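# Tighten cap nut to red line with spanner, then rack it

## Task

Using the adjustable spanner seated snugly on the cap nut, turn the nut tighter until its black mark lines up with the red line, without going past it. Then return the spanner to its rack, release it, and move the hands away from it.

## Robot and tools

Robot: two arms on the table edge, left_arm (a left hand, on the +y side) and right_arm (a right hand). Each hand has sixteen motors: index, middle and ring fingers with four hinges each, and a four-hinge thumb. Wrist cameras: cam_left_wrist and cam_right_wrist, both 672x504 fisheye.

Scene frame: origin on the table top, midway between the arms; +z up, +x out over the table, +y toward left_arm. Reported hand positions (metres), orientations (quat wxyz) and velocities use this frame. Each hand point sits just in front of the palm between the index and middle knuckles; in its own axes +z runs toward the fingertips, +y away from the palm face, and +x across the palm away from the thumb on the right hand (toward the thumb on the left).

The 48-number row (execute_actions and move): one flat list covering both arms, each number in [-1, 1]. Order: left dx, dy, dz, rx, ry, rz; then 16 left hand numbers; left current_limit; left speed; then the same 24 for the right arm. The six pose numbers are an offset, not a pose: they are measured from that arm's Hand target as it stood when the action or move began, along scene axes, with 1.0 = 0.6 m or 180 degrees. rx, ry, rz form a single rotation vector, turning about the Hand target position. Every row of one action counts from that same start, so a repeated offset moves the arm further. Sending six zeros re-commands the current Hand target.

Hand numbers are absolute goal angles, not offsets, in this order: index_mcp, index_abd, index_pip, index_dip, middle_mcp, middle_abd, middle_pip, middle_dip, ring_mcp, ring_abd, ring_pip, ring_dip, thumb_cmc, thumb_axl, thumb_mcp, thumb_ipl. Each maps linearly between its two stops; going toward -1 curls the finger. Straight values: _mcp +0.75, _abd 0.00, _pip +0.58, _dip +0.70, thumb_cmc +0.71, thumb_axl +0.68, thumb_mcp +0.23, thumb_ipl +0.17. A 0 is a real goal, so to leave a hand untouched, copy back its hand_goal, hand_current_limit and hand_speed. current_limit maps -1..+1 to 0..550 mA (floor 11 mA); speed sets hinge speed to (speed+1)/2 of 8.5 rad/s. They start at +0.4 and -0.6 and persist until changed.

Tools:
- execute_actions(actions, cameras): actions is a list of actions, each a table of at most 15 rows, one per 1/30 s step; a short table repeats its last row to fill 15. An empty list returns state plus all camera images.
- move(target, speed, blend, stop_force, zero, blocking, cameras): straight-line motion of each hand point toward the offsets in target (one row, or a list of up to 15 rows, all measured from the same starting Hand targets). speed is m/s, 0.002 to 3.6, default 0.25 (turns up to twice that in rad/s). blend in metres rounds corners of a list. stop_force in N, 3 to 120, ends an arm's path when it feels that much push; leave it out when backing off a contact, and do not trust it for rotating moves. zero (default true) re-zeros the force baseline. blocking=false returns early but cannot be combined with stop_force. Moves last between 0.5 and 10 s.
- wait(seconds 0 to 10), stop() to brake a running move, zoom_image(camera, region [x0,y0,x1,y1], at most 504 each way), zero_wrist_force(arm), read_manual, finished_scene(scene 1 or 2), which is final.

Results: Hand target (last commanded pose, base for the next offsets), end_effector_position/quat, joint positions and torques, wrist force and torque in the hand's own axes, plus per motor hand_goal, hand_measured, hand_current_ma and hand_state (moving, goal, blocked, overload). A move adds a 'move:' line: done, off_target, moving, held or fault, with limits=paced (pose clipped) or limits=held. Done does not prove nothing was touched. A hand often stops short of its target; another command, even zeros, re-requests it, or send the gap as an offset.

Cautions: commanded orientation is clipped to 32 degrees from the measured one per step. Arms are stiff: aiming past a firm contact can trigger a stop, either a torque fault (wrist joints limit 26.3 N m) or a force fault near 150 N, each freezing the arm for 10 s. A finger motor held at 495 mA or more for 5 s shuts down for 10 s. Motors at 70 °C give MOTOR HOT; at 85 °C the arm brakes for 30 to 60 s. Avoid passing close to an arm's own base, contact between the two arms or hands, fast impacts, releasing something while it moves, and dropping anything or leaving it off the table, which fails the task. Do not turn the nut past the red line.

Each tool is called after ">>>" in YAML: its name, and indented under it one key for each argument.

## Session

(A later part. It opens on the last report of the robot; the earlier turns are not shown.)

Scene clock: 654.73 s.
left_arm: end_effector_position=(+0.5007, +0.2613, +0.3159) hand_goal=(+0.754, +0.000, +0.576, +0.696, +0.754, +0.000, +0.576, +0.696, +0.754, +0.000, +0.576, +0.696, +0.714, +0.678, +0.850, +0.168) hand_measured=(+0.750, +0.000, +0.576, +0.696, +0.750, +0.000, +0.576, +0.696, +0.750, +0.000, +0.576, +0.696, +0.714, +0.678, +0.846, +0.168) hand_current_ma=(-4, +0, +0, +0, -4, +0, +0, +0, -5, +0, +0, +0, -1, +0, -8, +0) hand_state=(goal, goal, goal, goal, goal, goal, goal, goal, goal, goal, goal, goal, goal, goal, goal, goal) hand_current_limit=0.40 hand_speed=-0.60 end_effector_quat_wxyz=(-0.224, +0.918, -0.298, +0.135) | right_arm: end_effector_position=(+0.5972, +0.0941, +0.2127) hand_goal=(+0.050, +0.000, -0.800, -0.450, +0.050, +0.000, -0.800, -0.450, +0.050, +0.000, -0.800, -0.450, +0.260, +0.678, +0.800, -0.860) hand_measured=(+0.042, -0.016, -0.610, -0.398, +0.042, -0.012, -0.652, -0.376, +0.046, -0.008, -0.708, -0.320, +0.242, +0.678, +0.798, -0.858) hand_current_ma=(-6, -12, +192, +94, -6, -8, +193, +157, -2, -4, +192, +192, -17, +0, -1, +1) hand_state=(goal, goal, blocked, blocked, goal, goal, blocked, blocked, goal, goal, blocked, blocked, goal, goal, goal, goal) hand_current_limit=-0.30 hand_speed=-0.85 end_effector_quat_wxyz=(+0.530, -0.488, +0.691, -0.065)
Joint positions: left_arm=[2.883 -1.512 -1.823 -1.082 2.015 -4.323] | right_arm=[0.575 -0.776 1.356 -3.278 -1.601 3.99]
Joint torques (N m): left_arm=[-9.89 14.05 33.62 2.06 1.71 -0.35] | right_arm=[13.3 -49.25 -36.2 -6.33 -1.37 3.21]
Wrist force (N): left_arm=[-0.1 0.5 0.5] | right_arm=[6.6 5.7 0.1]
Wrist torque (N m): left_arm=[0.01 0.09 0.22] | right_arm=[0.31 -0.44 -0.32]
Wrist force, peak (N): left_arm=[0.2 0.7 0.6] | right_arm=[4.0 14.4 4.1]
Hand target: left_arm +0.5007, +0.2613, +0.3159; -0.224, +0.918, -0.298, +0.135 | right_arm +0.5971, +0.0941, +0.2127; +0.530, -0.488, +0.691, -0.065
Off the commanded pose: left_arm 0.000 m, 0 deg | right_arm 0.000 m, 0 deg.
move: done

>>> execute_actions:
  actions:
    - [[0,0,0,0,0,0,0.754,0,0.576,0.696,0.754,0,0.576,0.696,0.754,0,0.576,0.696,0.714,0.678,0.85,0.168,0.4,-0.6,0,0,0,0,0,0,0.0,0,-0.90,-0.60,0.0,0,-0.90,-0.60,0.0,0,-0.90,-0.60,0.26,0.678,0.8,-0.86,-0.1,-0.85]]
    - [[0,0,0,0,0,0,0.754,0,0.576,0.696,0.754,0,0.576,0.696,0.754,0,0.576,0.696,0.714,0.678,0.85,0.168,0.4,-0.6,0,0,0,0,0,0,-0.10,0,-0.90,-0.60,-0.10,0,-0.90,-0.60,-0.10,0,-0.90,-0.60,0.26,0.678,0.8,-0.86,0.2,-0.85]]
    - [[0,0,0,0,0,0,0.754,0,0.576,0.696,0.754,0,0.576,0.696,0.754,0,0.576,0.696,0.714,0.678,0.85,0.168,0.4,-0.6,0,0,0,0,0,0,-0.10,0,-0.90,-0.60,-0.10,0,-0.90,-0.60,-0.10,0,-0.90,-0.60,0.26,0.678,0.8,-0.86,0.2,-0.85]]
  cameras: ["all"]

>>> zoom_image:
  camera: "cam_left_wrist"
  region: [60, 200, 220, 330]

>>> zoom_image:
  camera: "cam_right_wrist"
  region: [400, 180, 560, 340]

Scene clock: 656.83 s.
left_arm: end_effector_position=(+0.5007, +0.2613, +0.3159) hand_goal=(+0.754, +0.000, +0.576, +0.696, +0.754, +0.000, +0.576, +0.696, +0.754, +0.000, +0.576, +0.696, +0.714, +0.678, +0.850, +0.168) hand_measured=(+0.750, +0.000, +0.576, +0.696, +0.750, +0.000, +0.576, +0.696, +0.750, +0.000, +0.576, +0.696, +0.714, +0.678, +0.846, +0.168) hand_current_ma=(-4, +0, +0, +0, -4, +0, +0, +0, -5, +0, +0, +0, -1, +0, -8, +0) hand_state=(goal, goal, goal, goal, goal, goal, goal, goal, goal, goal, goal, goal, goal, goal, goal, goal) hand_current_limit=0.40 hand_speed=-0.60 end_effector_quat_wxyz=(-0.224, +0.918, -0.298, +0.135) | right_arm: end_effector_position=(+0.5971, +0.0942, +0.2127) hand_goal=(-0.100, +0.000, -0.900, -0.600, -0.100, +0.000, -0.900, -0.600, -0.100, +0.000, -0.900, -0.600, +0.260, +0.678, +0.800, -0.860) hand_measured=(-0.006, -0.016, -0.612, -0.432, -0.016, -0.012, -0.652, -0.406, -0.026, -0.008, -0.708, -0.354, +0.242, +0.678, +0.798, -0.858) hand_current_ma=(+247, -11, +330, +330, +208, -7, +330, +330, +169, -5, +330, +330, -17, +0, -1, +1) hand_state=(blocked, goal, blocked, blocked, blocked, goal, blocked, blocked, blocked, goal, blocked, blocked, goal, goal, goal, goal) hand_current_limit=0.20 hand_speed=-0.85 end_effector_quat_wxyz=(+0.530, -0.488, +0.691, -0.065)
Joint positions: left_arm=[2.883 -1.512 -1.823 -1.082 2.015 -4.323] | right_arm=[0.575 -0.776 1.356 -3.278 -1.601 3.99]
Joint torques (N m): left_arm=[-8.92 14.29 34.14 2.01 1.67 -0.2] | right_arm=[-5.18 -56.08 -22.27 -2.09 -0.59 -1.31]
Wrist force (N): left_arm=[-0.1 0.4 0.4] | right_arm=[-2.8 8.4 8.3]
Wrist torque (N m): left_arm=[0.00 0.09 0.23] | right_arm=[0.68 0.24 -0.32]
Wrist force, peak (N): left_arm=[0.0 0.5 0.7] | right_arm=[-3.0 8.5 8.5]
Hand target: left_arm +0.5007, +0.2613, +0.3159; -0.224, +0.918, -0.298, +0.135 | right_arm +0.5971, +0.0941, +0.2127; +0.530, -0.488, +0.691, -0.065
Off the commanded pose: left_arm 0.000 m, 0 deg | right_arm 0.000 m, 0 deg.
camera_calibration:
cam_left_wrist: T_world_to_cam=[[-0.276121, 0.939053, 0.204782, -0.199405], [0.346082, -0.101631, 0.932684, -0.486801], [0.896652, 0.328405, -0.296927, -0.311164], [0, 0, 0, 1]] pos_world=[0.392419, 0.239965, 0.402473]
cam_right_wrist: T_world_to_cam=[[-0.449631, 0.878333, 0.162371, 0.179952], [-0.306545, -0.322481, 0.895565, -0.0333211], [0.838965, 0.352899, 0.414246, -0.496104], [0, 0, 0, 1]] pos_world=[0.486912, 0.00627182, 0.206132]

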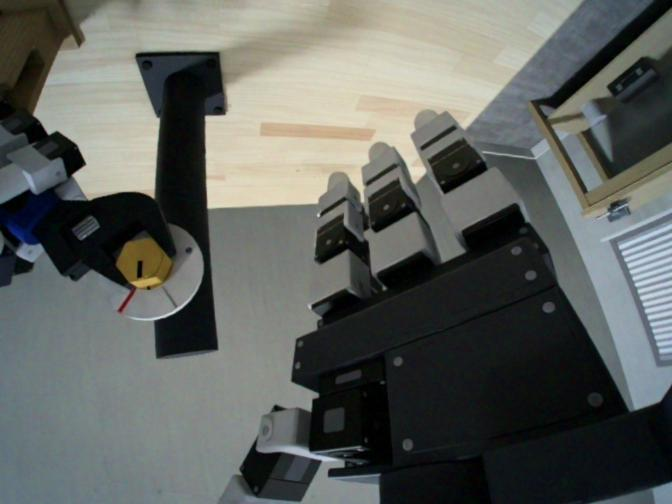

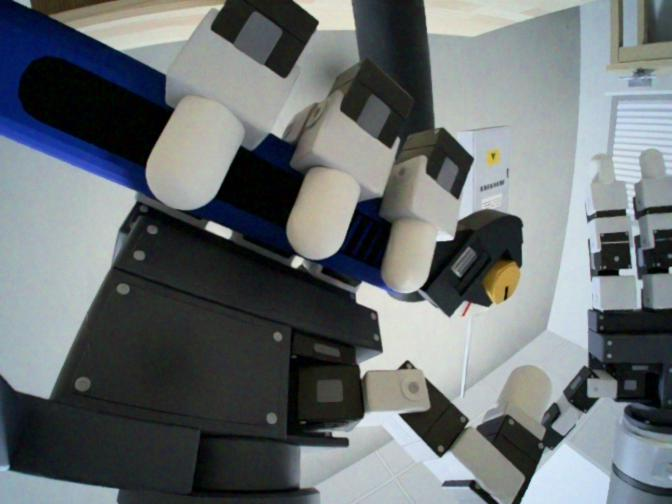

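Scaled by 3.150 from the camera's 672x504 image, which has a finer 960x720 frame.

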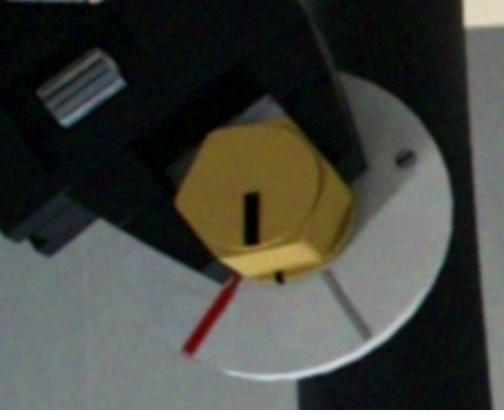

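Scaled by 3.150 from the camera's 672x504 image, which has a finer 960x720 frame.

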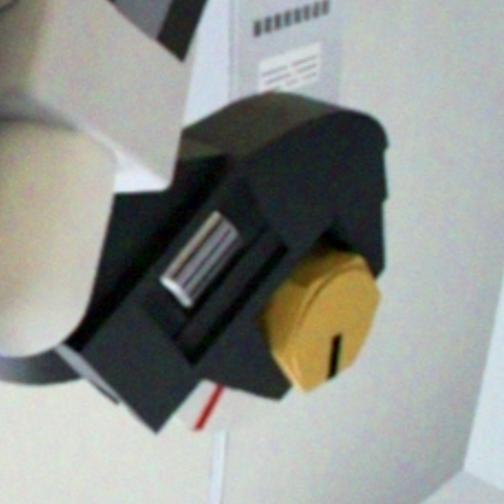

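>>> move:
  target: [0,0,0,0,0,0,0.754,0,0.576,0.696,0.754,0,0.576,0.696,0.754,0,0.576,0.696,0.714,0.678,0.85,0.168,0.4,-0.6,-0.0117,0.0037,0.0055,0,0,0,-0.10,0,-0.90,-0.60,-0.10,0,-0.90,-0.60,-0.10,0,-0.90,-0.60,0.26,0.678,0.8,-0.86,0.2,-0.85]
  speed: 0.01
  cameras: ["all"]

>>> zoom_image:
  camera: "cam_left_wrist"
  region: [60, 200, 220, 330]

>>> zoom_image:
  camera: "cam_right_wrist"
  region: [400, 180, 560, 340]

Scene clock: 660.50 s.
left_arm: end_effector_position=(+0.5007, +0.2613, +0.3159) hand_goal=(+0.754, +0.000, +0.576, +0.696, +0.754, +0.000, +0.576, +0.696, +0.754, +0.000, +0.576, +0.696, +0.714, +0.678, +0.850, +0.168) hand_measured=(+0.750, +0.000, +0.576, +0.696, +0.750, +0.000, +0.576, +0.696, +0.750, +0.000, +0.576, +0.696, +0.714, +0.678, +0.846, +0.168) hand_current_ma=(-4, +0, +0, +0, -4, +0, +0, +0, -5, +0, +0, +0, -1, +0, -8, +0) hand_state=(goal, goal, goal, goal, goal, goal, goal, goal, goal, goal, goal, goal, goal, goal, goal, goal) hand_current_limit=0.40 hand_speed=-0.60 end_effector_quat_wxyz=(-0.224, +0.918, -0.298, +0.135) | right_arm: end_effector_position=(+0.5903, +0.0963, +0.2159) hand_goal=(-0.100, +0.000, -0.900, -0.600, -0.100, +0.000, -0.900, -0.600, -0.100, +0.000, -0.900, -0.600, +0.260, +0.678, +0.800, -0.860) hand_measured=(-0.010, -0.014, -0.612, -0.436, -0.028, -0.004, -0.652, -0.406, -0.050, -0.004, -0.706, -0.356, +0.242, +0.678, +0.798, -0.858) hand_current_ma=(+234, -9, +330, +330, +163, -1, +330, +330, +95, -1, +330, +330, -17, +0, -1, +1) hand_state=(blocked, goal, blocked, blocked, blocked, goal, blocked, blocked, blocked, goal, blocked, blocked, goal, goal, goal, goal) hand_current_limit=0.20 hand_speed=-0.85 end_effector_quat_wxyz=(+0.530, -0.488, +0.691, -0.065)
Joint positions: left_arm=[2.883 -1.512 -1.823 -1.082 2.015 -4.323] | right_arm=[0.583 -0.788 1.369 -3.279 -1.609 3.994]
Joint torques (N m): left_arm=[-9.37 14.35 33.89 2.1 1.64 -0.19] | right_arm=[23.44 -76.74 -15.6 -8.44 1.75 1.85]
Wrist force (N): left_arm=[0.1 0.3 0.5] | right_arm=[11.2 -5.3 10.5]
Wrist torque (N m): left_arm=[-0.02 0.08 0.24] | right_arm=[-0.10 0.44 1.19]
Wrist force, peak (N): left_arm=[0.1 0.8 0.4] | right_arm=[16.7 -0.1 9.2]
Hand target: left_arm +0.5007, +0.2613, +0.3159; -0.224, +0.918, -0.298, +0.135 | right_arm +0.5901, +0.0964, +0.2160; +0.530, -0.488, +0.691, -0.065
Off the commanded pose: left_arm 0.000 m, 0 deg | right_arm 0.000 m, 0 deg.
move: done
camera_calibration:
cam_left_wrist: T_world_to_cam=[[-0.276121, 0.939053, 0.204782, -0.199405], [0.346082, -0.101631, 0.932684, -0.486801], [0.896652, 0.328405, -0.296927, -0.311164], [0, 0, 0, 1]] pos_world=[0.392419, 0.239965, 0.402473]
cam_right_wrist: T_world_to_cam=[[-0.449631, 0.878333, 0.162371, 0.174469], [-0.306545, -0.322481, 0.895565, -0.0377144], [0.838965, 0.352899, 0.414246, -0.492424], [0, 0, 0, 1]] pos_world=[0.480012, 0.00837182, 0.209432]

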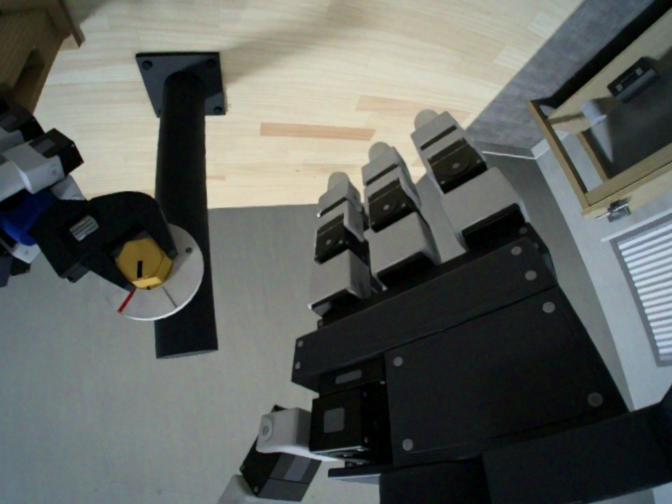

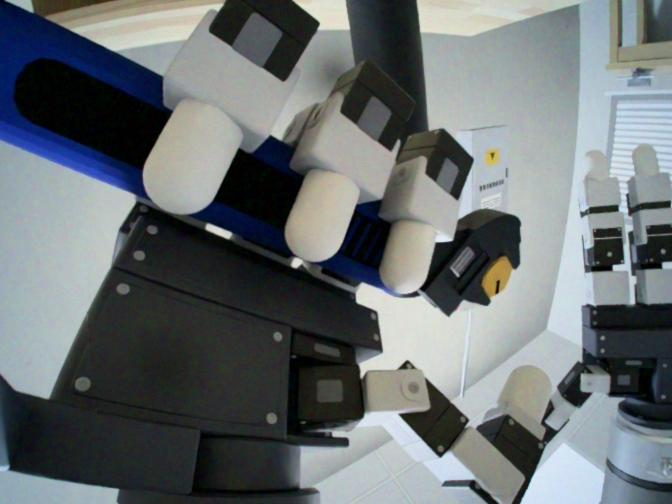

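Scaled by 3.150 from the camera's 672x504 image, which has a finer 960x720 frame.

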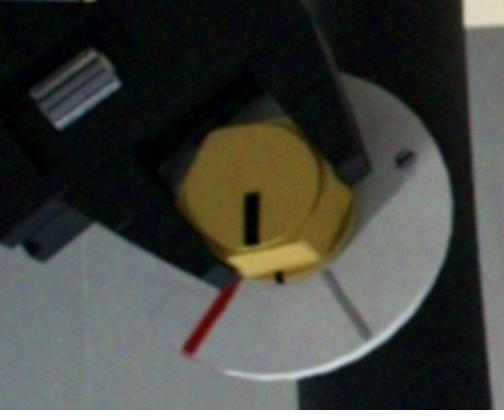

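Scaled by 3.150 from the camera's 672x504 image, which has a finer 960x720 frame.

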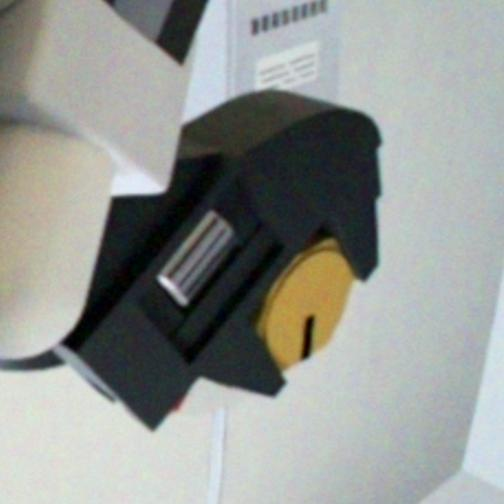

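>>> execute_actions:
  actions:
    - [[0,0,0,0,0,0,0.754,0,0.576,0.696,0.754,0,0.576,0.696,0.754,0,0.576,0.696,0.714,0.678,0.85,0.168,0.4,-0.6,0,0,0,0,0,0,-0.10,0,-0.90,-0.60,-0.10,0,-0.90,-0.60,-0.10,0,-0.90,-0.60,0.139,0.678,0.5,-0.5,0.2,-0.6]]
    - [[0,0,0,0,0,0,0.754,0,0.576,0.696,0.754,0,0.576,0.696,0.754,0,0.576,0.696,0.714,0.678,0.85,0.168,0.4,-0.6,0,0,0,0,0,0,-0.10,0,-0.90,-0.60,-0.10,0,-0.90,-0.60,-0.10,0,-0.90,-0.60,0.139,0.678,0.16,-0.5,0.2,-0.6]]
  cameras: ["all"]

>>> zoom_image:
  camera: "cam_left_wrist"
  region: [0, 180, 140, 300]

>>> zoom_image:
  camera: "cam_right_wrist"
  region: [400, 200, 540, 340]

Scene clock: 663.87 s.
left_arm: end_effector_position=(+0.5007, +0.2613, +0.3159) hand_goal=(+0.754, +0.000, +0.576, +0.696, +0.754, +0.000, +0.576, +0.696, +0.754, +0.000, +0.576, +0.696, +0.714, +0.678, +0.850, +0.168) hand_measured=(+0.750, +0.000, +0.576, +0.696, +0.750, +0.000, +0.576, +0.696, +0.750, +0.000, +0.576, +0.696, +0.714, +0.678, +0.846, +0.168) hand_current_ma=(-4, +0, +0, +0, -4, +0, +0, +0, -5, +0, +0, +0, -1, +0, -8, +0) hand_state=(goal, goal, goal, goal, goal, goal, goal, goal, goal, goal, goal, goal, goal, goal, goal, goal) hand_current_limit=0.40 hand_speed=-0.60 end_effector_quat_wxyz=(-0.224, +0.918, -0.298, +0.135) | right_arm: end_effector_position=(+0.5901, +0.0964, +0.2160) hand_goal=(-0.100, +0.000, -0.900, -0.600, -0.100, +0.000, -0.900, -0.600, -0.100, +0.000, -0.900, -0.600, +0.140, +0.678, +0.160, -0.500) hand_measured=(-0.014, -0.014, -0.612, -0.436, -0.030, -0.004, -0.652, -0.406, -0.050, -0.004, -0.706, -0.358, +0.134, +0.678, +0.160, -0.502) hand_current_ma=(+218, -9, +330, +330, +155, -1, +330, +330, +94, -1, +330, +330, -3, +0, +0, -1) hand_state=(blocked, goal, blocked, blocked, blocked, goal, blocked, blocked, blocked, goal, blocked, blocked, goal, goal, goal, goal) hand_current_limit=0.20 hand_speed=-0.60 end_effector_quat_wxyz=(+0.530, -0.488, +0.691, -0.065)
Joint positions: left_arm=[2.883 -1.512 -1.823 -1.082 2.015 -4.323] | right_arm=[0.583 -0.788 1.37 -3.279 -1.609 3.994]
Joint torques (N m): left_arm=[-9.6 13.9 33.52 1.94 1.65 -0.37] | right_arm=[16.08 -74.69 -16.26 -7.44 2.02 1.78]
Wrist force (N): left_arm=[0.0 0.3 0.5] | right_arm=[4.9 1.4 8.5]
Wrist torque (N m): left_arm=[-0.03 0.08 0.24] | right_arm=[0.25 0.27 0.42]
Wrist force, peak (N): left_arm=[0.2 0.5 0.6] | right_arm=[11.3 -5.5 10.8]
Hand target: left_arm +0.5007, +0.2613, +0.3159; -0.224, +0.918, -0.298, +0.135 | right_arm +0.5901, +0.0964, +0.2160; +0.530, -0.488, +0.691, -0.065
Off the commanded pose: left_arm 0.000 m, 0 deg | right_arm 0.000 m, 0 deg.
camera_calibration:
cam_left_wrist: T_world_to_cam=[[-0.276121, 0.939053, 0.204782, -0.199405], [0.346082, -0.101631, 0.932684, -0.486801], [0.896652, 0.328405, -0.296927, -0.311164], [0, 0, 0, 1]] pos_world=[0.392419, 0.239965, 0.402473]
cam_right_wrist: T_world_to_cam=[[-0.449631, 0.878333, 0.162371, 0.174336], [-0.306545, -0.322481, 0.895565, -0.0377128], [0.838965, 0.352899, 0.414246, -0.492375], [0, 0, 0, 1]] pos_world=[0.479912, 0.00847182, 0.209432]

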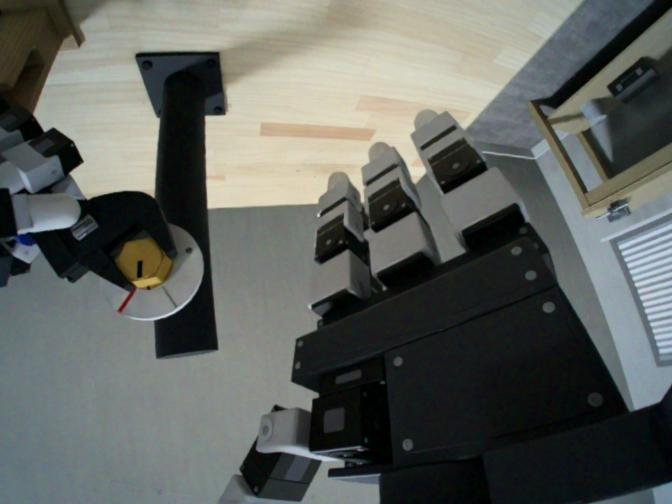

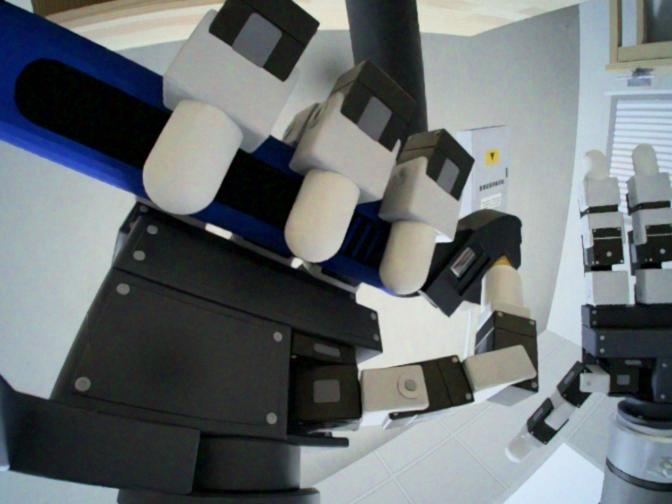

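Scaled by 3.600 from the camera's 672x504 image, which has a finer 960x720 frame.

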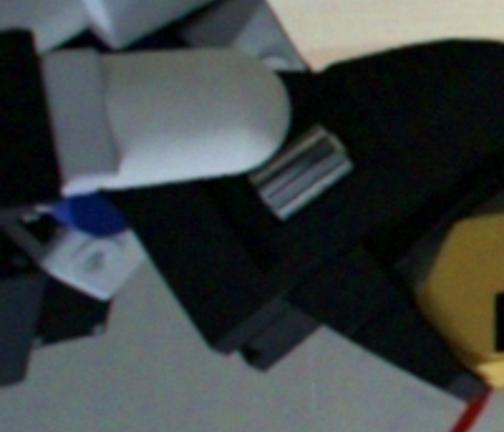

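Scaled by 3.600 from the camera's 672x504 image, which has a finer 960x720 frame.

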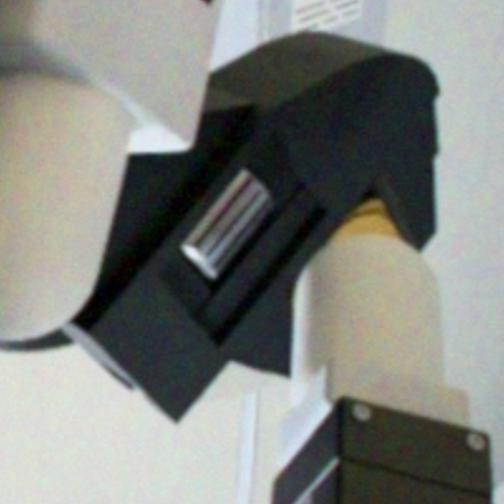

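>>> execute_actions:
  actions: []

>>> zoom_image:
  camera: "cam_left_wrist"
  region: [0, 120, 280, 330]

>>> zoom_image:
  camera: "cam_right_wrist"
  region: [380, 160, 600, 325]

Scene clock: 666.17 s.
left_arm: end_effector_position=(+0.5007, +0.2613, +0.3159) hand_goal=(+0.754, +0.000, +0.576, +0.696, +0.754, +0.000, +0.576, +0.696, +0.754, +0.000, +0.576, +0.696, +0.714, +0.678, +0.850, +0.168) hand_measured=(+0.750, +0.000, +0.576, +0.696, +0.750, +0.000, +0.576, +0.696, +0.750, +0.000, +0.576, +0.696, +0.714, +0.678, +0.846, +0.168) hand_current_ma=(-4, +0, +0, +0, -4, +0, +0, +0, -5, +0, +0, +0, -1, +0, -8, +0) hand_state=(goal, goal, goal, goal, goal, goal, goal, goal, goal, goal, goal, goal, goal, goal, goal, goal) hand_current_limit=0.40 hand_speed=-0.60 end_effector_quat_wxyz=(-0.224, +0.918, -0.298, +0.135) | right_arm: end_effector_position=(+0.5901, +0.0964, +0.2160) hand_goal=(-0.100, +0.000, -0.900, -0.600, -0.100, +0.000, -0.900, -0.600, -0.100, +0.000, -0.900, -0.600, +0.140, +0.678, +0.160, -0.500) hand_measured=(-0.014, -0.014, -0.612, -0.436, -0.032, -0.004, -0.652, -0.408, -0.050, -0.004, -0.706, -0.358, +0.134, +0.678, +0.160, -0.502) hand_current_ma=(+214, -9, +330, +330, +152, -1, +330, +330, +94, -1, +330, +330, -3, +0, +0, -1) hand_state=(blocked, goal, blocked, blocked, blocked, goal, blocked, blocked, blocked, goal, blocked, blocked, goal, goal, goal, goal) hand_current_limit=0.20 hand_speed=-0.60 end_effector_quat_wxyz=(+0.530, -0.488, +0.691, -0.065)
Joint positions: left_arm=[2.883 -1.512 -1.823 -1.082 2.015 -4.323] | right_arm=[0.583 -0.788 1.37 -3.279 -1.609 3.994]
Joint velocities: within noise
Joint torques (N m): left_arm=[-8.18 14.24 33.67 2.02 1.74 -0.29] | right_arm=[5.62 -72.11 -16.52 -6.69 1.96 1.84]
Motor temperatures (°C): left_arm=[20 17 27 29 24 36] | right_arm=[25 23 21 25 23 28]
Wrist force (N): left_arm=[-0.1 0.3 0.3] | right_arm=[3.5 2.1 8.0]
Wrist torque (N m): left_arm=[-0.01 0.08 0.23] | right_arm=[0.29 0.21 0.30]
Wrist force, peak (N): left_arm=[0.2 0.7 0.5] | right_arm=[5.0 1.6 8.5]
Hand target: left_arm +0.5007, +0.2613, +0.3159; -0.224, +0.918, -0.298, +0.135 | right_arm +0.5901, +0.0964, +0.2160; +0.530, -0.488, +0.691, -0.065
Off the commanded pose: left_arm 0.000 m, 0 deg | right_arm 0.000 m, 0 deg.
camera_calibration:
cam_left_wrist: T_world_to_cam=[[-0.276121, 0.939053, 0.204782, -0.199405], [0.346082, -0.101631, 0.932684, -0.486801], [0.896652, 0.328405, -0.296927, -0.311164], [0, 0, 0, 1]] pos_world=[0.392419, 0.239965, 0.402473]
cam_right_wrist: T_world_to_cam=[[-0.449631, 0.878333, 0.162371, 0.174336], [-0.306545, -0.322481, 0.895565, -0.0377128], [0.838965, 0.352899, 0.414246, -0.492375], [0, 0, 0, 1]] pos_world=[0.479912, 0.00847182, 0.209432]

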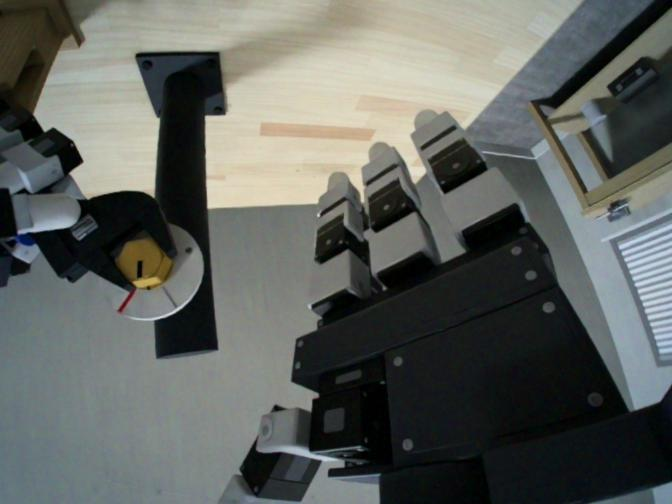

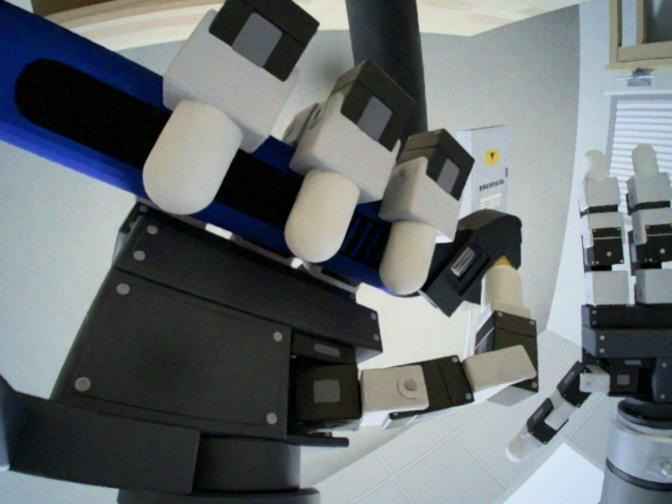

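Scaled by 1.800 from the camera's 672x504 image, which has a finer 960x720 frame.

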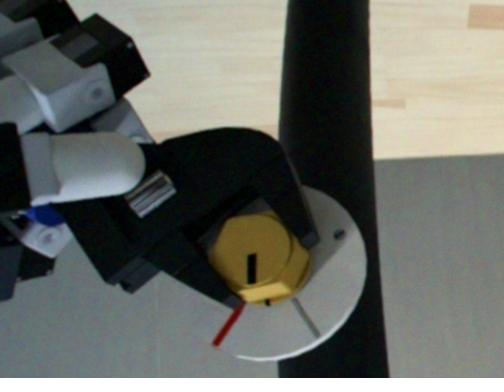

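Scaled by 2.291 from the camera's 672x504 image, which has a finer 960x720 frame.

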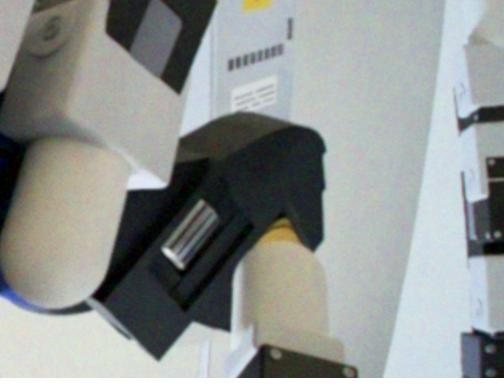

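>>> execute_actions:
  actions:
    - [[0,0,0,0,0,0,0.754,0,0.576,0.696,0.754,0,0.576,0.696,0.754,0,0.576,0.696,0.714,0.678,0.85,0.168,0.4,-0.6,0,0,0,0,0,0,-0.10,0,-0.90,-0.60,-0.10,0,-0.90,-0.60,-0.10,0,-0.90,-0.60,0.216,0.678,0.06,-0.42,0.2,-0.7]]
    - [[0,0,0,0,0,0,0.754,0,0.576,0.696,0.754,0,0.576,0.696,0.754,0,0.576,0.696,0.714,0.678,0.85,0.168,0.4,-0.6,0,0,0,0,0,0,-0.10,0,-0.90,-0.60,-0.10,0,-0.90,-0.60,-0.10,0,-0.90,-0.60,0.216,0.678,-0.02,-0.38,0.2,-0.8]]
  cameras: ["all"]

>>> zoom_image:
  camera: "cam_left_wrist"
  region: [0, 180, 140, 300]

>>> zoom_image:
  camera: "cam_right_wrist"
  region: [400, 180, 560, 340]

Scene clock: 668.83 s.
left_arm: end_effector_position=(+0.5007, +0.2613, +0.3159) hand_goal=(+0.754, +0.000, +0.576, +0.696, +0.754, +0.000, +0.576, +0.696, +0.754, +0.000, +0.576, +0.696, +0.714, +0.678, +0.850, +0.168) hand_measured=(+0.750, +0.000, +0.576, +0.696, +0.750, +0.000, +0.576, +0.696, +0.750, +0.000, +0.576, +0.696, +0.714, +0.678, +0.846, +0.168) hand_current_ma=(-4, +0, +0, +0, -4, +0, +0, +0, -5, +0, +0, +0, -1, +0, -8, +0) hand_state=(goal, goal, goal, goal, goal, goal, goal, goal, goal, goal, goal, goal, goal, goal, goal, goal) hand_current_limit=0.40 hand_speed=-0.60 end_effector_quat_wxyz=(-0.224, +0.918, -0.298, +0.135) | right_arm: end_effector_position=(+0.5901, +0.0964, +0.2160) hand_goal=(-0.100, +0.000, -0.900, -0.600, -0.100, +0.000, -0.900, -0.600, -0.100, +0.000, -0.900, -0.600, +0.216, +0.678, -0.020, -0.380) hand_measured=(-0.016, -0.014, -0.612, -0.436, -0.032, -0.004, -0.652, -0.408, -0.050, -0.004, -0.706, -0.358, +0.196, +0.678, +0.000, -0.380) hand_current_ma=(+212, -9, +330, +330, +152, -2, +330, +330, +94, -1, +330, +330, -20, +0, +30, +0) hand_state=(blocked, goal, blocked, blocked, blocked, goal, blocked, blocked, blocked, goal, blocked, blocked, goal, goal, goal, goal) hand_current_limit=0.20 hand_speed=-0.80 end_effector_quat_wxyz=(+0.530, -0.488, +0.691, -0.065)
Joint positions: left_arm=[2.883 -1.512 -1.823 -1.082 2.015 -4.323] | right_arm=[0.583 -0.788 1.37 -3.279 -1.609 3.994]
Joint torques (N m): left_arm=[-10.08 13.98 35.03 2.03 1.57 -0.34] | right_arm=[-6.81 -69.76 -16.11 -5.75 1.89 1.79]
Wrist force (N): left_arm=[0.1 0.4 0.3] | right_arm=[3.8 2.0 6.4]
Wrist torque (N m): left_arm=[0.01 0.07 0.23] | right_arm=[0.33 0.06 0.28]
Wrist force, peak (N): left_arm=[0.0 0.6 0.7] | right_arm=[3.0 2.4 8.3]
Hand target: left_arm +0.5007, +0.2613, +0.3159; -0.224, +0.918, -0.298, +0.135 | right_arm +0.5901, +0.0964, +0.2160; +0.530, -0.488, +0.691, -0.065
Off the commanded pose: left_arm 0.000 m, 0 deg | right_arm 0.000 m, 0 deg.
camera_calibration:
cam_left_wrist: T_world_to_cam=[[-0.276121, 0.939053, 0.204782, -0.199405], [0.346082, -0.101631, 0.932684, -0.486801], [0.896652, 0.328405, -0.296927, -0.311164], [0, 0, 0, 1]] pos_world=[0.392419, 0.239965, 0.402473]
cam_right_wrist: T_world_to_cam=[[-0.449631, 0.878333, 0.162371, 0.174336], [-0.306545, -0.322481, 0.895565, -0.0377128], [0.838965, 0.352899, 0.414246, -0.492375], [0, 0, 0, 1]] pos_world=[0.479912, 0.00847182, 0.209432]

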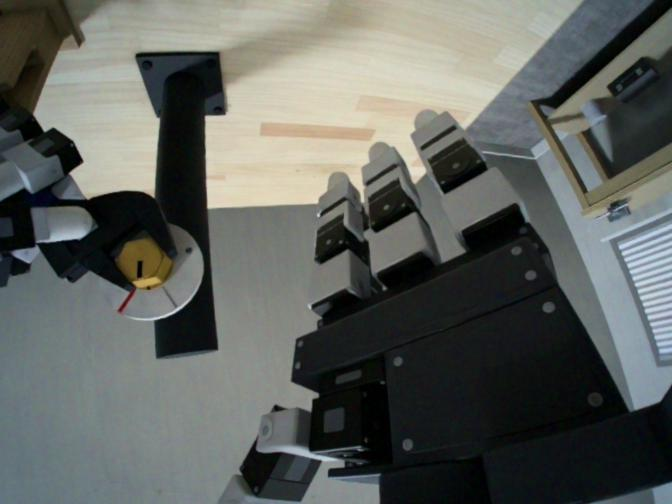

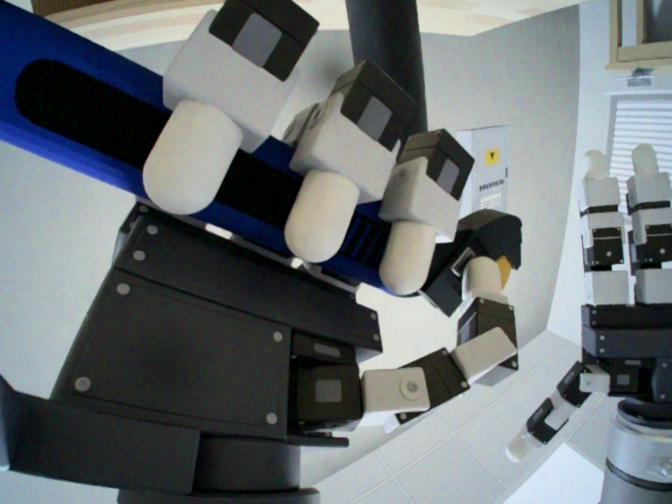

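Scaled by 3.600 from the camera's 672x504 image, which has a finer 960x720 frame.

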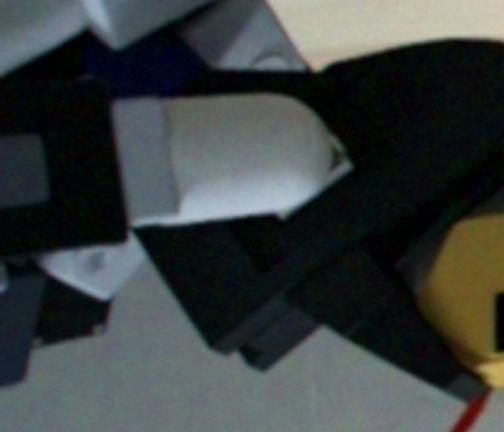

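Scaled by 3.150 from the camera's 672x504 image, which has a finer 960x720 frame.

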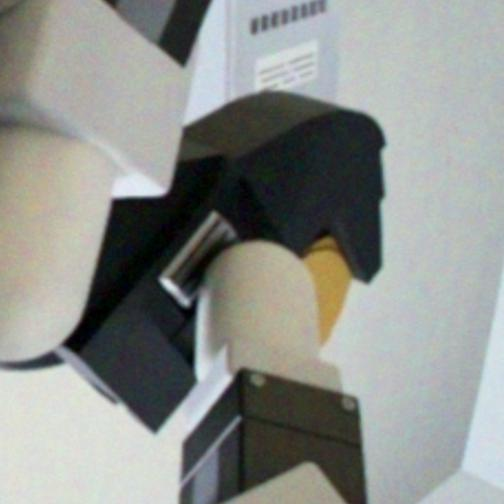

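>>> execute_actions:
  actions:
    - [[0,0,0,0,0,0,0.754,0,0.576,0.696,0.754,0,0.576,0.696,0.754,0,0.576,0.696,0.714,0.678,0.85,0.168,0.4,-0.6,0,0,0,0,0,0,-0.10,0,-0.90,-0.60,-0.10,0,-0.90,-0.60,-0.10,0,-0.90,-0.60,0.216,0.678,-0.08,-0.35,0.4,-0.8]]
  cameras: []

>>> execute_actions:
  actions:
    - [[0,0,0,0,0,0,0.754,0,0.576,0.696,0.754,0,0.576,0.696,0.754,0,0.576,0.696,0.714,0.678,0.85,0.168,0.4,-0.6,0,0,0,0,0,0,-0.10,0,-0.90,-0.60,-0.10,0,-0.90,-0.60,-0.10,0,-0.90,-0.60,0.166,0.678,-0.07,-0.414,0.5,-0.8]]
  cameras: ["all"]

>>> zoom_image:
  camera: "cam_left_wrist"
  region: [0, 180, 140, 300]

>>> zoom_image:
  camera: "cam_right_wrist"
  region: [400, 180, 560, 340]

Scene clock: 670.00 s.
left_arm: end_effector_position=(+0.5007, +0.2613, +0.3159) hand_goal=(+0.754, +0.000, +0.576, +0.696, +0.754, +0.000, +0.576, +0.696, +0.754, +0.000, +0.576, +0.696, +0.714, +0.678, +0.850, +0.168) hand_measured=(+0.750, +0.000, +0.576, +0.696, +0.750, +0.000, +0.576, +0.696, +0.750, +0.000, +0.576, +0.696, +0.714, +0.678, +0.846, +0.168) hand_current_ma=(-4, +0, +0, +0, -4, +0, +0, +0, -5, +0, +0, +0, -1, +0, -8, +0) hand_state=(goal, goal, goal, goal, goal, goal, goal, goal, goal, goal, goal, goal, goal, goal, goal, goal) hand_current_limit=0.40 hand_speed=-0.60 end_effector_quat_wxyz=(-0.224, +0.918, -0.298, +0.135) | right_arm: end_effector_position=(+0.5901, +0.0964, +0.2160) hand_goal=(-0.100, +0.000, -0.900, -0.600, -0.100, +0.000, -0.900, -0.600, -0.100, +0.000, -0.900, -0.600, +0.216, +0.678, -0.080, -0.350) hand_measured=(-0.016, -0.014, -0.612, -0.438, -0.032, -0.004, -0.652, -0.410, -0.050, -0.004, -0.706, -0.360, +0.196, +0.676, -0.018, -0.352) hand_current_ma=(+212, -9, +385, +385, +151, -2, +385, +385, +94, -1, +385, +385, -20, +0, +177, -2) hand_state=(blocked, goal, blocked, blocked, blocked, goal, blocked, blocked, blocked, goal, blocked, blocked, goal, goal, blocked, goal) hand_current_limit=0.40 hand_speed=-0.80 end_effector_quat_wxyz=(+0.530, -0.488, +0.691, -0.065)
Joint positions: left_arm=[2.883 -1.512 -1.823 -1.082 2.015 -4.323] | right_arm=[0.583 -0.788 1.37 -3.279 -1.609 3.994]
Joint torques (N m): left_arm=[-9.55 13.88 33.43 2.06 1.63 -0.39] | right_arm=[-8.16 -68.83 -16.51 -5.3 1.85 1.72]
Wrist force (N): left_arm=[0.0 0.3 0.5] | right_arm=[6.5 1.9 2.8]
Wrist torque (N m): left_arm=[-0.01 0.08 0.23] | right_arm=[0.39 -0.38 0.40]
Wrist force, peak (N): left_arm=[0.0 0.5 0.6] | right_arm=[3.9 2.4 6.9]
Hand target: left_arm +0.5007, +0.2613, +0.3159; -0.224, +0.918, -0.298, +0.135 | right_arm +0.5901, +0.0964, +0.2160; +0.530, -0.488, +0.691, -0.065
Off the commanded pose: left_arm 0.000 m, 0 deg | right_arm 0.000 m, 0 deg.
No camera images: "cameras" was empty.

Scene clock: 670.70 s.
left_arm: end_effector_position=(+0.5007, +0.2613, +0.3159) hand_goal=(+0.754, +0.000, +0.576, +0.696, +0.754, +0.000, +0.576, +0.696, +0.754, +0.000, +0.576, +0.696, +0.714, +0.678, +0.850, +0.168) hand_measured=(+0.750, +0.000, +0.576, +0.696, +0.750, +0.000, +0.576, +0.696, +0.750, +0.000, +0.576, +0.696, +0.714, +0.678, +0.846, +0.168) hand_current_ma=(-4, +0, +0, +0, -4, +0, +0, +0, -5, +0, +0, +0, -1, +0, -8, +0) hand_state=(goal, goal, goal, goal, goal, goal, goal, goal, goal, goal, goal, goal, goal, goal, goal, goal) hand_current_limit=0.40 hand_speed=-0.60 end_effector_quat_wxyz=(-0.224, +0.918, -0.298, +0.135) | right_arm: end_effector_position=(+0.5901, +0.0964, +0.2160) hand_goal=(-0.100, +0.000, -0.900, -0.600, -0.100, +0.000, -0.900, -0.600, -0.100, +0.000, -0.900, -0.600, +0.166, +0.678, -0.070, -0.414) hand_measured=(-0.016, -0.014, -0.612, -0.440, -0.032, -0.004, -0.652, -0.412, -0.050, -0.004, -0.706, -0.362, +0.182, +0.686, -0.018, -0.362) hand_current_ma=(+212, -9, +412, +412, +151, -2, +413, +412, +94, -1, +413, +413, +15, +8, +135, +142) hand_state=(blocked, goal, blocked, blocked, blocked, goal, blocked, blocked, blocked, goal, blocked, blocked, goal, goal, blocked, blocked) hand_current_limit=0.50 hand_speed=-0.80 end_effector_quat_wxyz=(+0.530, -0.488, +0.691, -0.065)
Joint positions: left_arm=[2.883 -1.512 -1.823 -1.082 2.015 -4.323] | right_arm=[0.583 -0.788 1.37 -3.279 -1.609 3.994]
Joint torques (N m): left_arm=[-8.61 13.44 34.43 2.01 1.58 -0.3] | right_arm=[-7.86 -67.87 -15.96 -5.23 1.88 1.77]
Wrist force (N): left_arm=[0.2 0.5 0.3] | right_arm=[4.1 2.5 4.9]
Wrist torque (N m): left_arm=[0.02 0.06 0.24] | right_arm=[0.31 -0.14 0.24]
Wrist force, peak (N): left_arm=[0.0 0.6 0.3] | right_arm=[4.1 2.6 5.1]
Hand target: left_arm +0.5007, +0.2613, +0.3159; -0.224, +0.918, -0.298, +0.135 | right_arm +0.5901, +0.0964, +0.2160; +0.530, -0.488, +0.691, -0.065
Off the commanded pose: left_arm 0.000 m, 0 deg | right_arm 0.000 m, 0 deg.
camera_calibration:
cam_left_wrist: T_world_to_cam=[[-0.276121, 0.939053, 0.204782, -0.199405], [0.346082, -0.101631, 0.932684, -0.486801], [0.896652, 0.328405, -0.296927, -0.311164], [0, 0, 0, 1]] pos_world=[0.392419, 0.239965, 0.402473]
cam_right_wrist: T_world_to_cam=[[-0.449604, 0.878361, 0.162292, 0.17434], [-0.306585, -0.322404, 0.895579, -0.0376977], [0.838965, 0.3529, 0.414246, -0.492375], [0, 0, 0, 1]] pos_world=[0.479911, 0.00847191, 0.209432]

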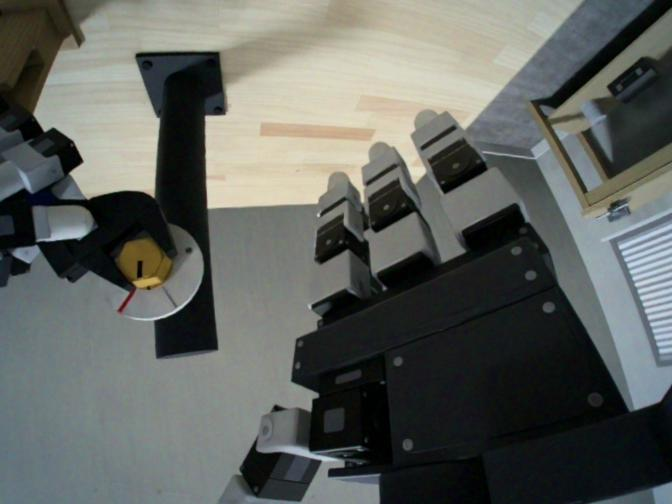

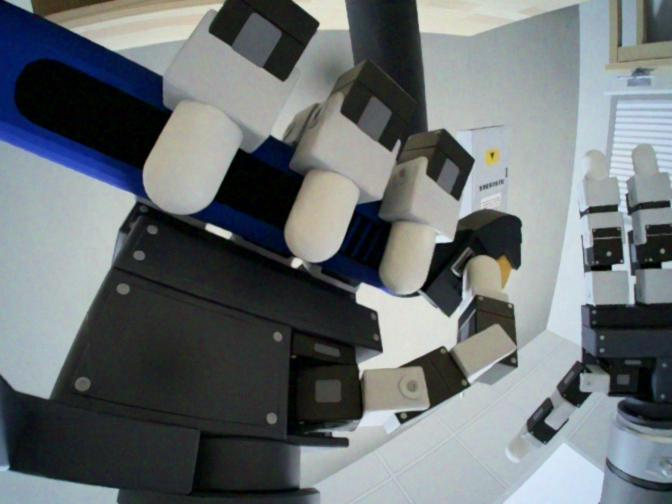

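Scaled by 3.600 from the camera's 672x504 image, which has a finer 960x720 frame.

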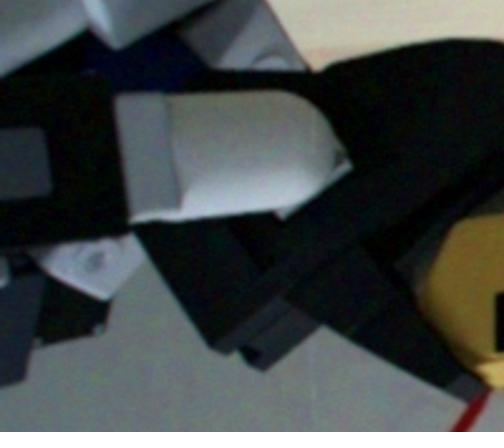

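Scaled by 3.150 from the camera's 672x504 image, which has a finer 960x720 frame.

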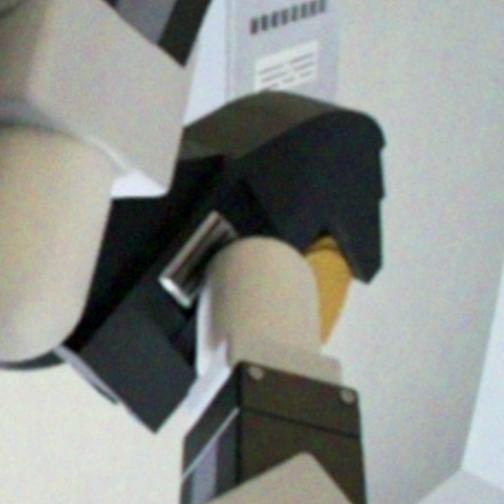

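>>> execute_actions:
  actions:
    - [[0,0,0,0,0,0,0.754,0,0.576,0.696,0.754,0,0.576,0.696,0.754,0,0.576,0.696,0.714,0.678,0.85,0.168,0.4,-0.6,0,0,0,0,0,0,-0.10,0,-0.90,-0.60,-0.10,0,-0.90,-0.60,-0.10,0,-0.90,-0.60,0.131,0.678,-0.08,-0.46,0.6,-0.8]]
  cameras: []

>>> execute_actions:
  actions:
    - [[0,0,0,0,0,0,0.754,0,0.576,0.696,0.754,0,0.576,0.696,0.754,0,0.576,0.696,0.714,0.678,0.85,0.168,0.4,-0.6,0,0,0,0,0,0,-0.10,0,-0.90,-0.60,-0.10,0,-0.90,-0.60,-0.10,0,-0.90,-0.60,0.09,0.678,-0.08,-0.52,0.6,-0.8]]
  cameras: ["all"]

>>> zoom_image:
  camera: "cam_left_wrist"
  region: [0, 180, 140, 300]

>>> zoom_image:
  camera: "cam_right_wrist"
  region: [400, 180, 560, 340]

Scene clock: 672.93 s.
left_arm: end_effector_position=(+0.5007, +0.2613, +0.3159) hand_goal=(+0.754, +0.000, +0.576, +0.696, +0.754, +0.000, +0.576, +0.696, +0.754, +0.000, +0.576, +0.696, +0.714, +0.678, +0.850, +0.168) hand_measured=(+0.750, +0.000, +0.576, +0.696, +0.750, +0.000, +0.576, +0.696, +0.750, +0.000, +0.576, +0.696, +0.714, +0.678, +0.846, +0.168) hand_current_ma=(-4, +0, +0, +0, -4, +0, +0, +0, -5, +0, +0, +0, -1, +0, -8, +0) hand_state=(goal, goal, goal, goal, goal, goal, goal, goal, goal, goal, goal, goal, goal, goal, goal, goal) hand_current_limit=0.40 hand_speed=-0.60 end_effector_quat_wxyz=(-0.224, +0.918, -0.298, +0.135) | right_arm: end_effector_position=(+0.5901, +0.0964, +0.2160) hand_goal=(-0.100, +0.000, -0.900, -0.600, -0.100, +0.000, -0.900, -0.600, -0.100, +0.000, -0.900, -0.600, +0.132, +0.678, -0.080, -0.460) hand_measured=(-0.016, -0.014, -0.612, -0.440, -0.032, -0.004, -0.652, -0.412, -0.050, -0.004, -0.706, -0.362, +0.166, +0.694, -0.016, -0.376) hand_current_ma=(+212, -9, +440, +440, +151, -2, +440, +440, +94, -1, +440, +440, +47, +18, +185, +300) hand_state=(blocked, goal, blocked, blocked, blocked, goal, blocked, blocked, blocked, goal, blocked, blocked, blocked, goal, blocked, blocked) hand_current_limit=0.60 hand_speed=-0.80 end_effector_quat_wxyz=(+0.530, -0.488, +0.691, -0.065)
Joint positions: left_arm=[2.883 -1.512 -1.823 -1.082 2.015 -4.323] | right_arm=[0.583 -0.788 1.37 -3.279 -1.609 3.994]
Joint torques (N m): left_arm=[-9.43 14.19 33.32 2.04 1.62 -0.38] | right_arm=[-7.94 -65.61 -16.28 -4.39 1.7 1.77]
Wrist force (N): left_arm=[0.4 0.3 0.3] | right_arm=[3.1 3.0 5.2]
Wrist torque (N m): left_arm=[0.01 0.03 0.27] | right_arm=[0.34 -0.05 0.16]
Wrist force, peak (N): left_arm=[0.1 0.4 0.7] | right_arm=[3.0 3.1 5.5]
Hand target: left_arm +0.5007, +0.2613, +0.3159; -0.224, +0.918, -0.298, +0.135 | right_arm +0.5901, +0.0964, +0.2160; +0.530, -0.488, +0.691, -0.065
Off the commanded pose: left_arm 0.000 m, 0 deg | right_arm 0.000 m, 0 deg.
No camera images: "cameras" was empty.

Scene clock: 673.63 s.
left_arm: end_effector_position=(+0.5007, +0.2613, +0.3159) hand_goal=(+0.754, +0.000, +0.576, +0.696, +0.754, +0.000, +0.576, +0.696, +0.754, +0.000, +0.576, +0.696, +0.714, +0.678, +0.850, +0.168) hand_measured=(+0.750, +0.000, +0.576, +0.696, +0.750, +0.000, +0.576, +0.696, +0.750, +0.000, +0.576, +0.696, +0.714, +0.678, +0.846, +0.168) hand_current_ma=(-4, +0, +0, +0, -4, +0, +0, +0, -5, +0, +0, +0, -1, +0, -8, +0) hand_state=(goal, goal, goal, goal, goal, goal, goal, goal, goal, goal, goal, goal, goal, goal, goal, goal) hand_current_limit=0.40 hand_speed=-0.60 end_effector_quat_wxyz=(-0.224, +0.918, -0.298, +0.135) | right_arm: end_effector_position=(+0.5901, +0.0964, +0.2160) hand_goal=(-0.100, +0.000, -0.900, -0.600, -0.100, +0.000, -0.900, -0.600, -0.100, +0.000, -0.900, -0.600, +0.090, +0.678, -0.080, -0.520) hand_measured=(-0.016, -0.014, -0.612, -0.440, -0.032, -0.004, -0.652, -0.412, -0.050, -0.004, -0.706, -0.362, +0.104, +0.690, -0.016, -0.444) hand_current_ma=(+212, -9, +440, +440, +151, -2, +440, +440, +94, -1, +440, +440, +12, +12, +182, +256) hand_state=(blocked, goal, blocked, blocked, blocked, goal, blocked, blocked, blocked, goal, blocked, blocked, goal, goal, blocked, blocked) hand_current_limit=0.60 hand_speed=-0.80 end_effector_quat_wxyz=(+0.530, -0.488, +0.691, -0.065)
Joint positions: left_arm=[2.883 -1.512 -1.823 -1.082 2.015 -4.323] | right_arm=[0.583 -0.788 1.37 -3.279 -1.609 3.994]
Joint torques (N m): left_arm=[-8.93 13.78 34.19 1.9 1.68 -0.11] | right_arm=[-7.68 -64.9 -16.31 -4.16 1.74 1.77]
Wrist force (N): left_arm=[0.0 0.5 0.6] | right_arm=[2.6 3.5 6.1]
Wrist torque (N m): left_arm=[0.00 0.08 0.23] | right_arm=[0.35 0.02 0.08]
Wrist force, peak (N): left_arm=[0.2 0.7 0.6] | right_arm=[3.6 3.0 6.4]
Hand target: left_arm +0.5007, +0.2613, +0.3159; -0.224, +0.918, -0.298, +0.135 | right_arm +0.5901, +0.0964, +0.2160; +0.530, -0.488, +0.691, -0.065
Off the commanded pose: left_arm 0.000 m, 0 deg | right_arm 0.000 m, 0 deg.
camera_calibration:
cam_left_wrist: T_world_to_cam=[[-0.276121, 0.939053, 0.204782, -0.199405], [0.346082, -0.101631, 0.932684, -0.486801], [0.896652, 0.328405, -0.296927, -0.311164], [0, 0, 0, 1]] pos_world=[0.392419, 0.239965, 0.402473]
cam_right_wrist: T_world_to_cam=[[-0.449604, 0.878361, 0.162292, 0.17434], [-0.306585, -0.322404, 0.895579, -0.0376977], [0.838965, 0.3529, 0.414246, -0.492375], [0, 0, 0, 1]] pos_world=[0.479911, 0.00847191, 0.209432]

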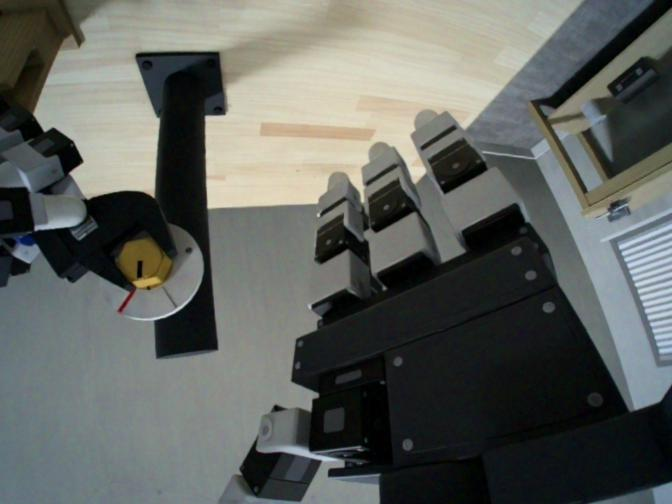

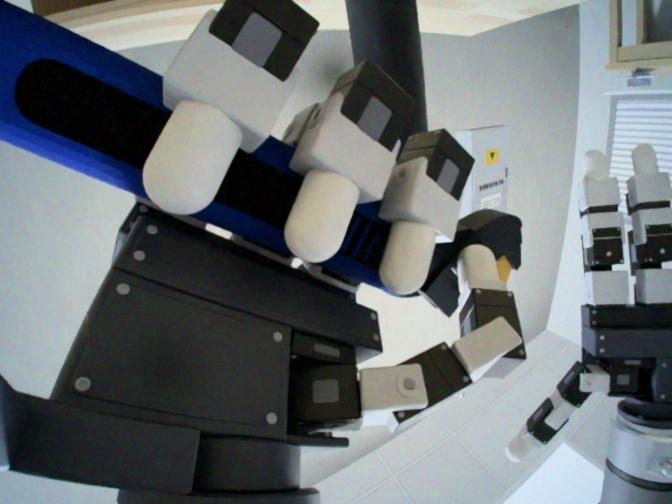

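Scaled by 3.600 from the camera's 672x504 image, which has a finer 960x720 frame.

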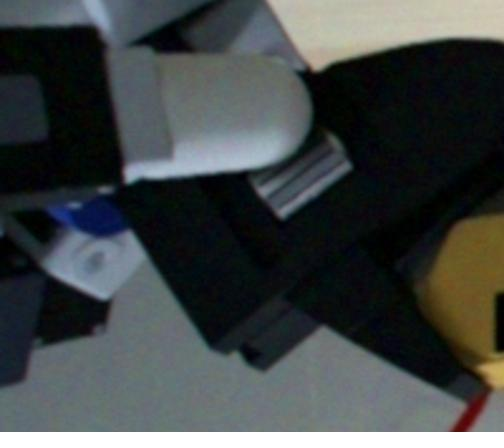

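Scaled by 3.150 from the camera's 672x504 image, which has a finer 960x720 frame.

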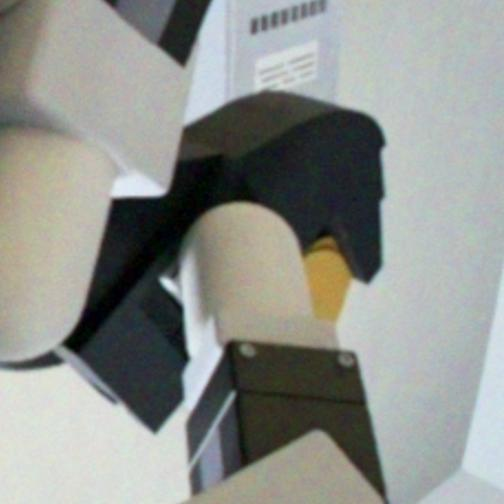

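>>> zoom_image:
  camera: "cam_left_wrist"
  region: [60, 180, 220, 330]

>>> zoom_image:
  camera: "cam_right_wrist"
  region: [470, 230, 550, 310]

Scaled by 3.150 from the camera's 672x504 image, which has a finer 960x720 frame.

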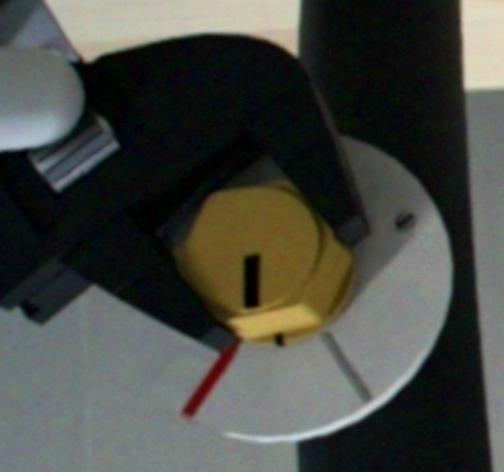

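Scaled by 6.300 from the camera's 672x504 image, which has a finer 960x720 frame.

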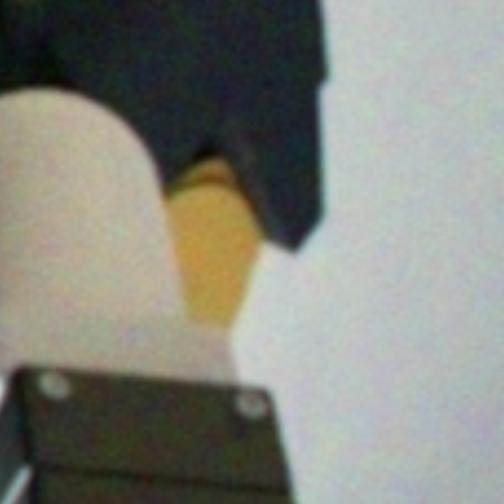

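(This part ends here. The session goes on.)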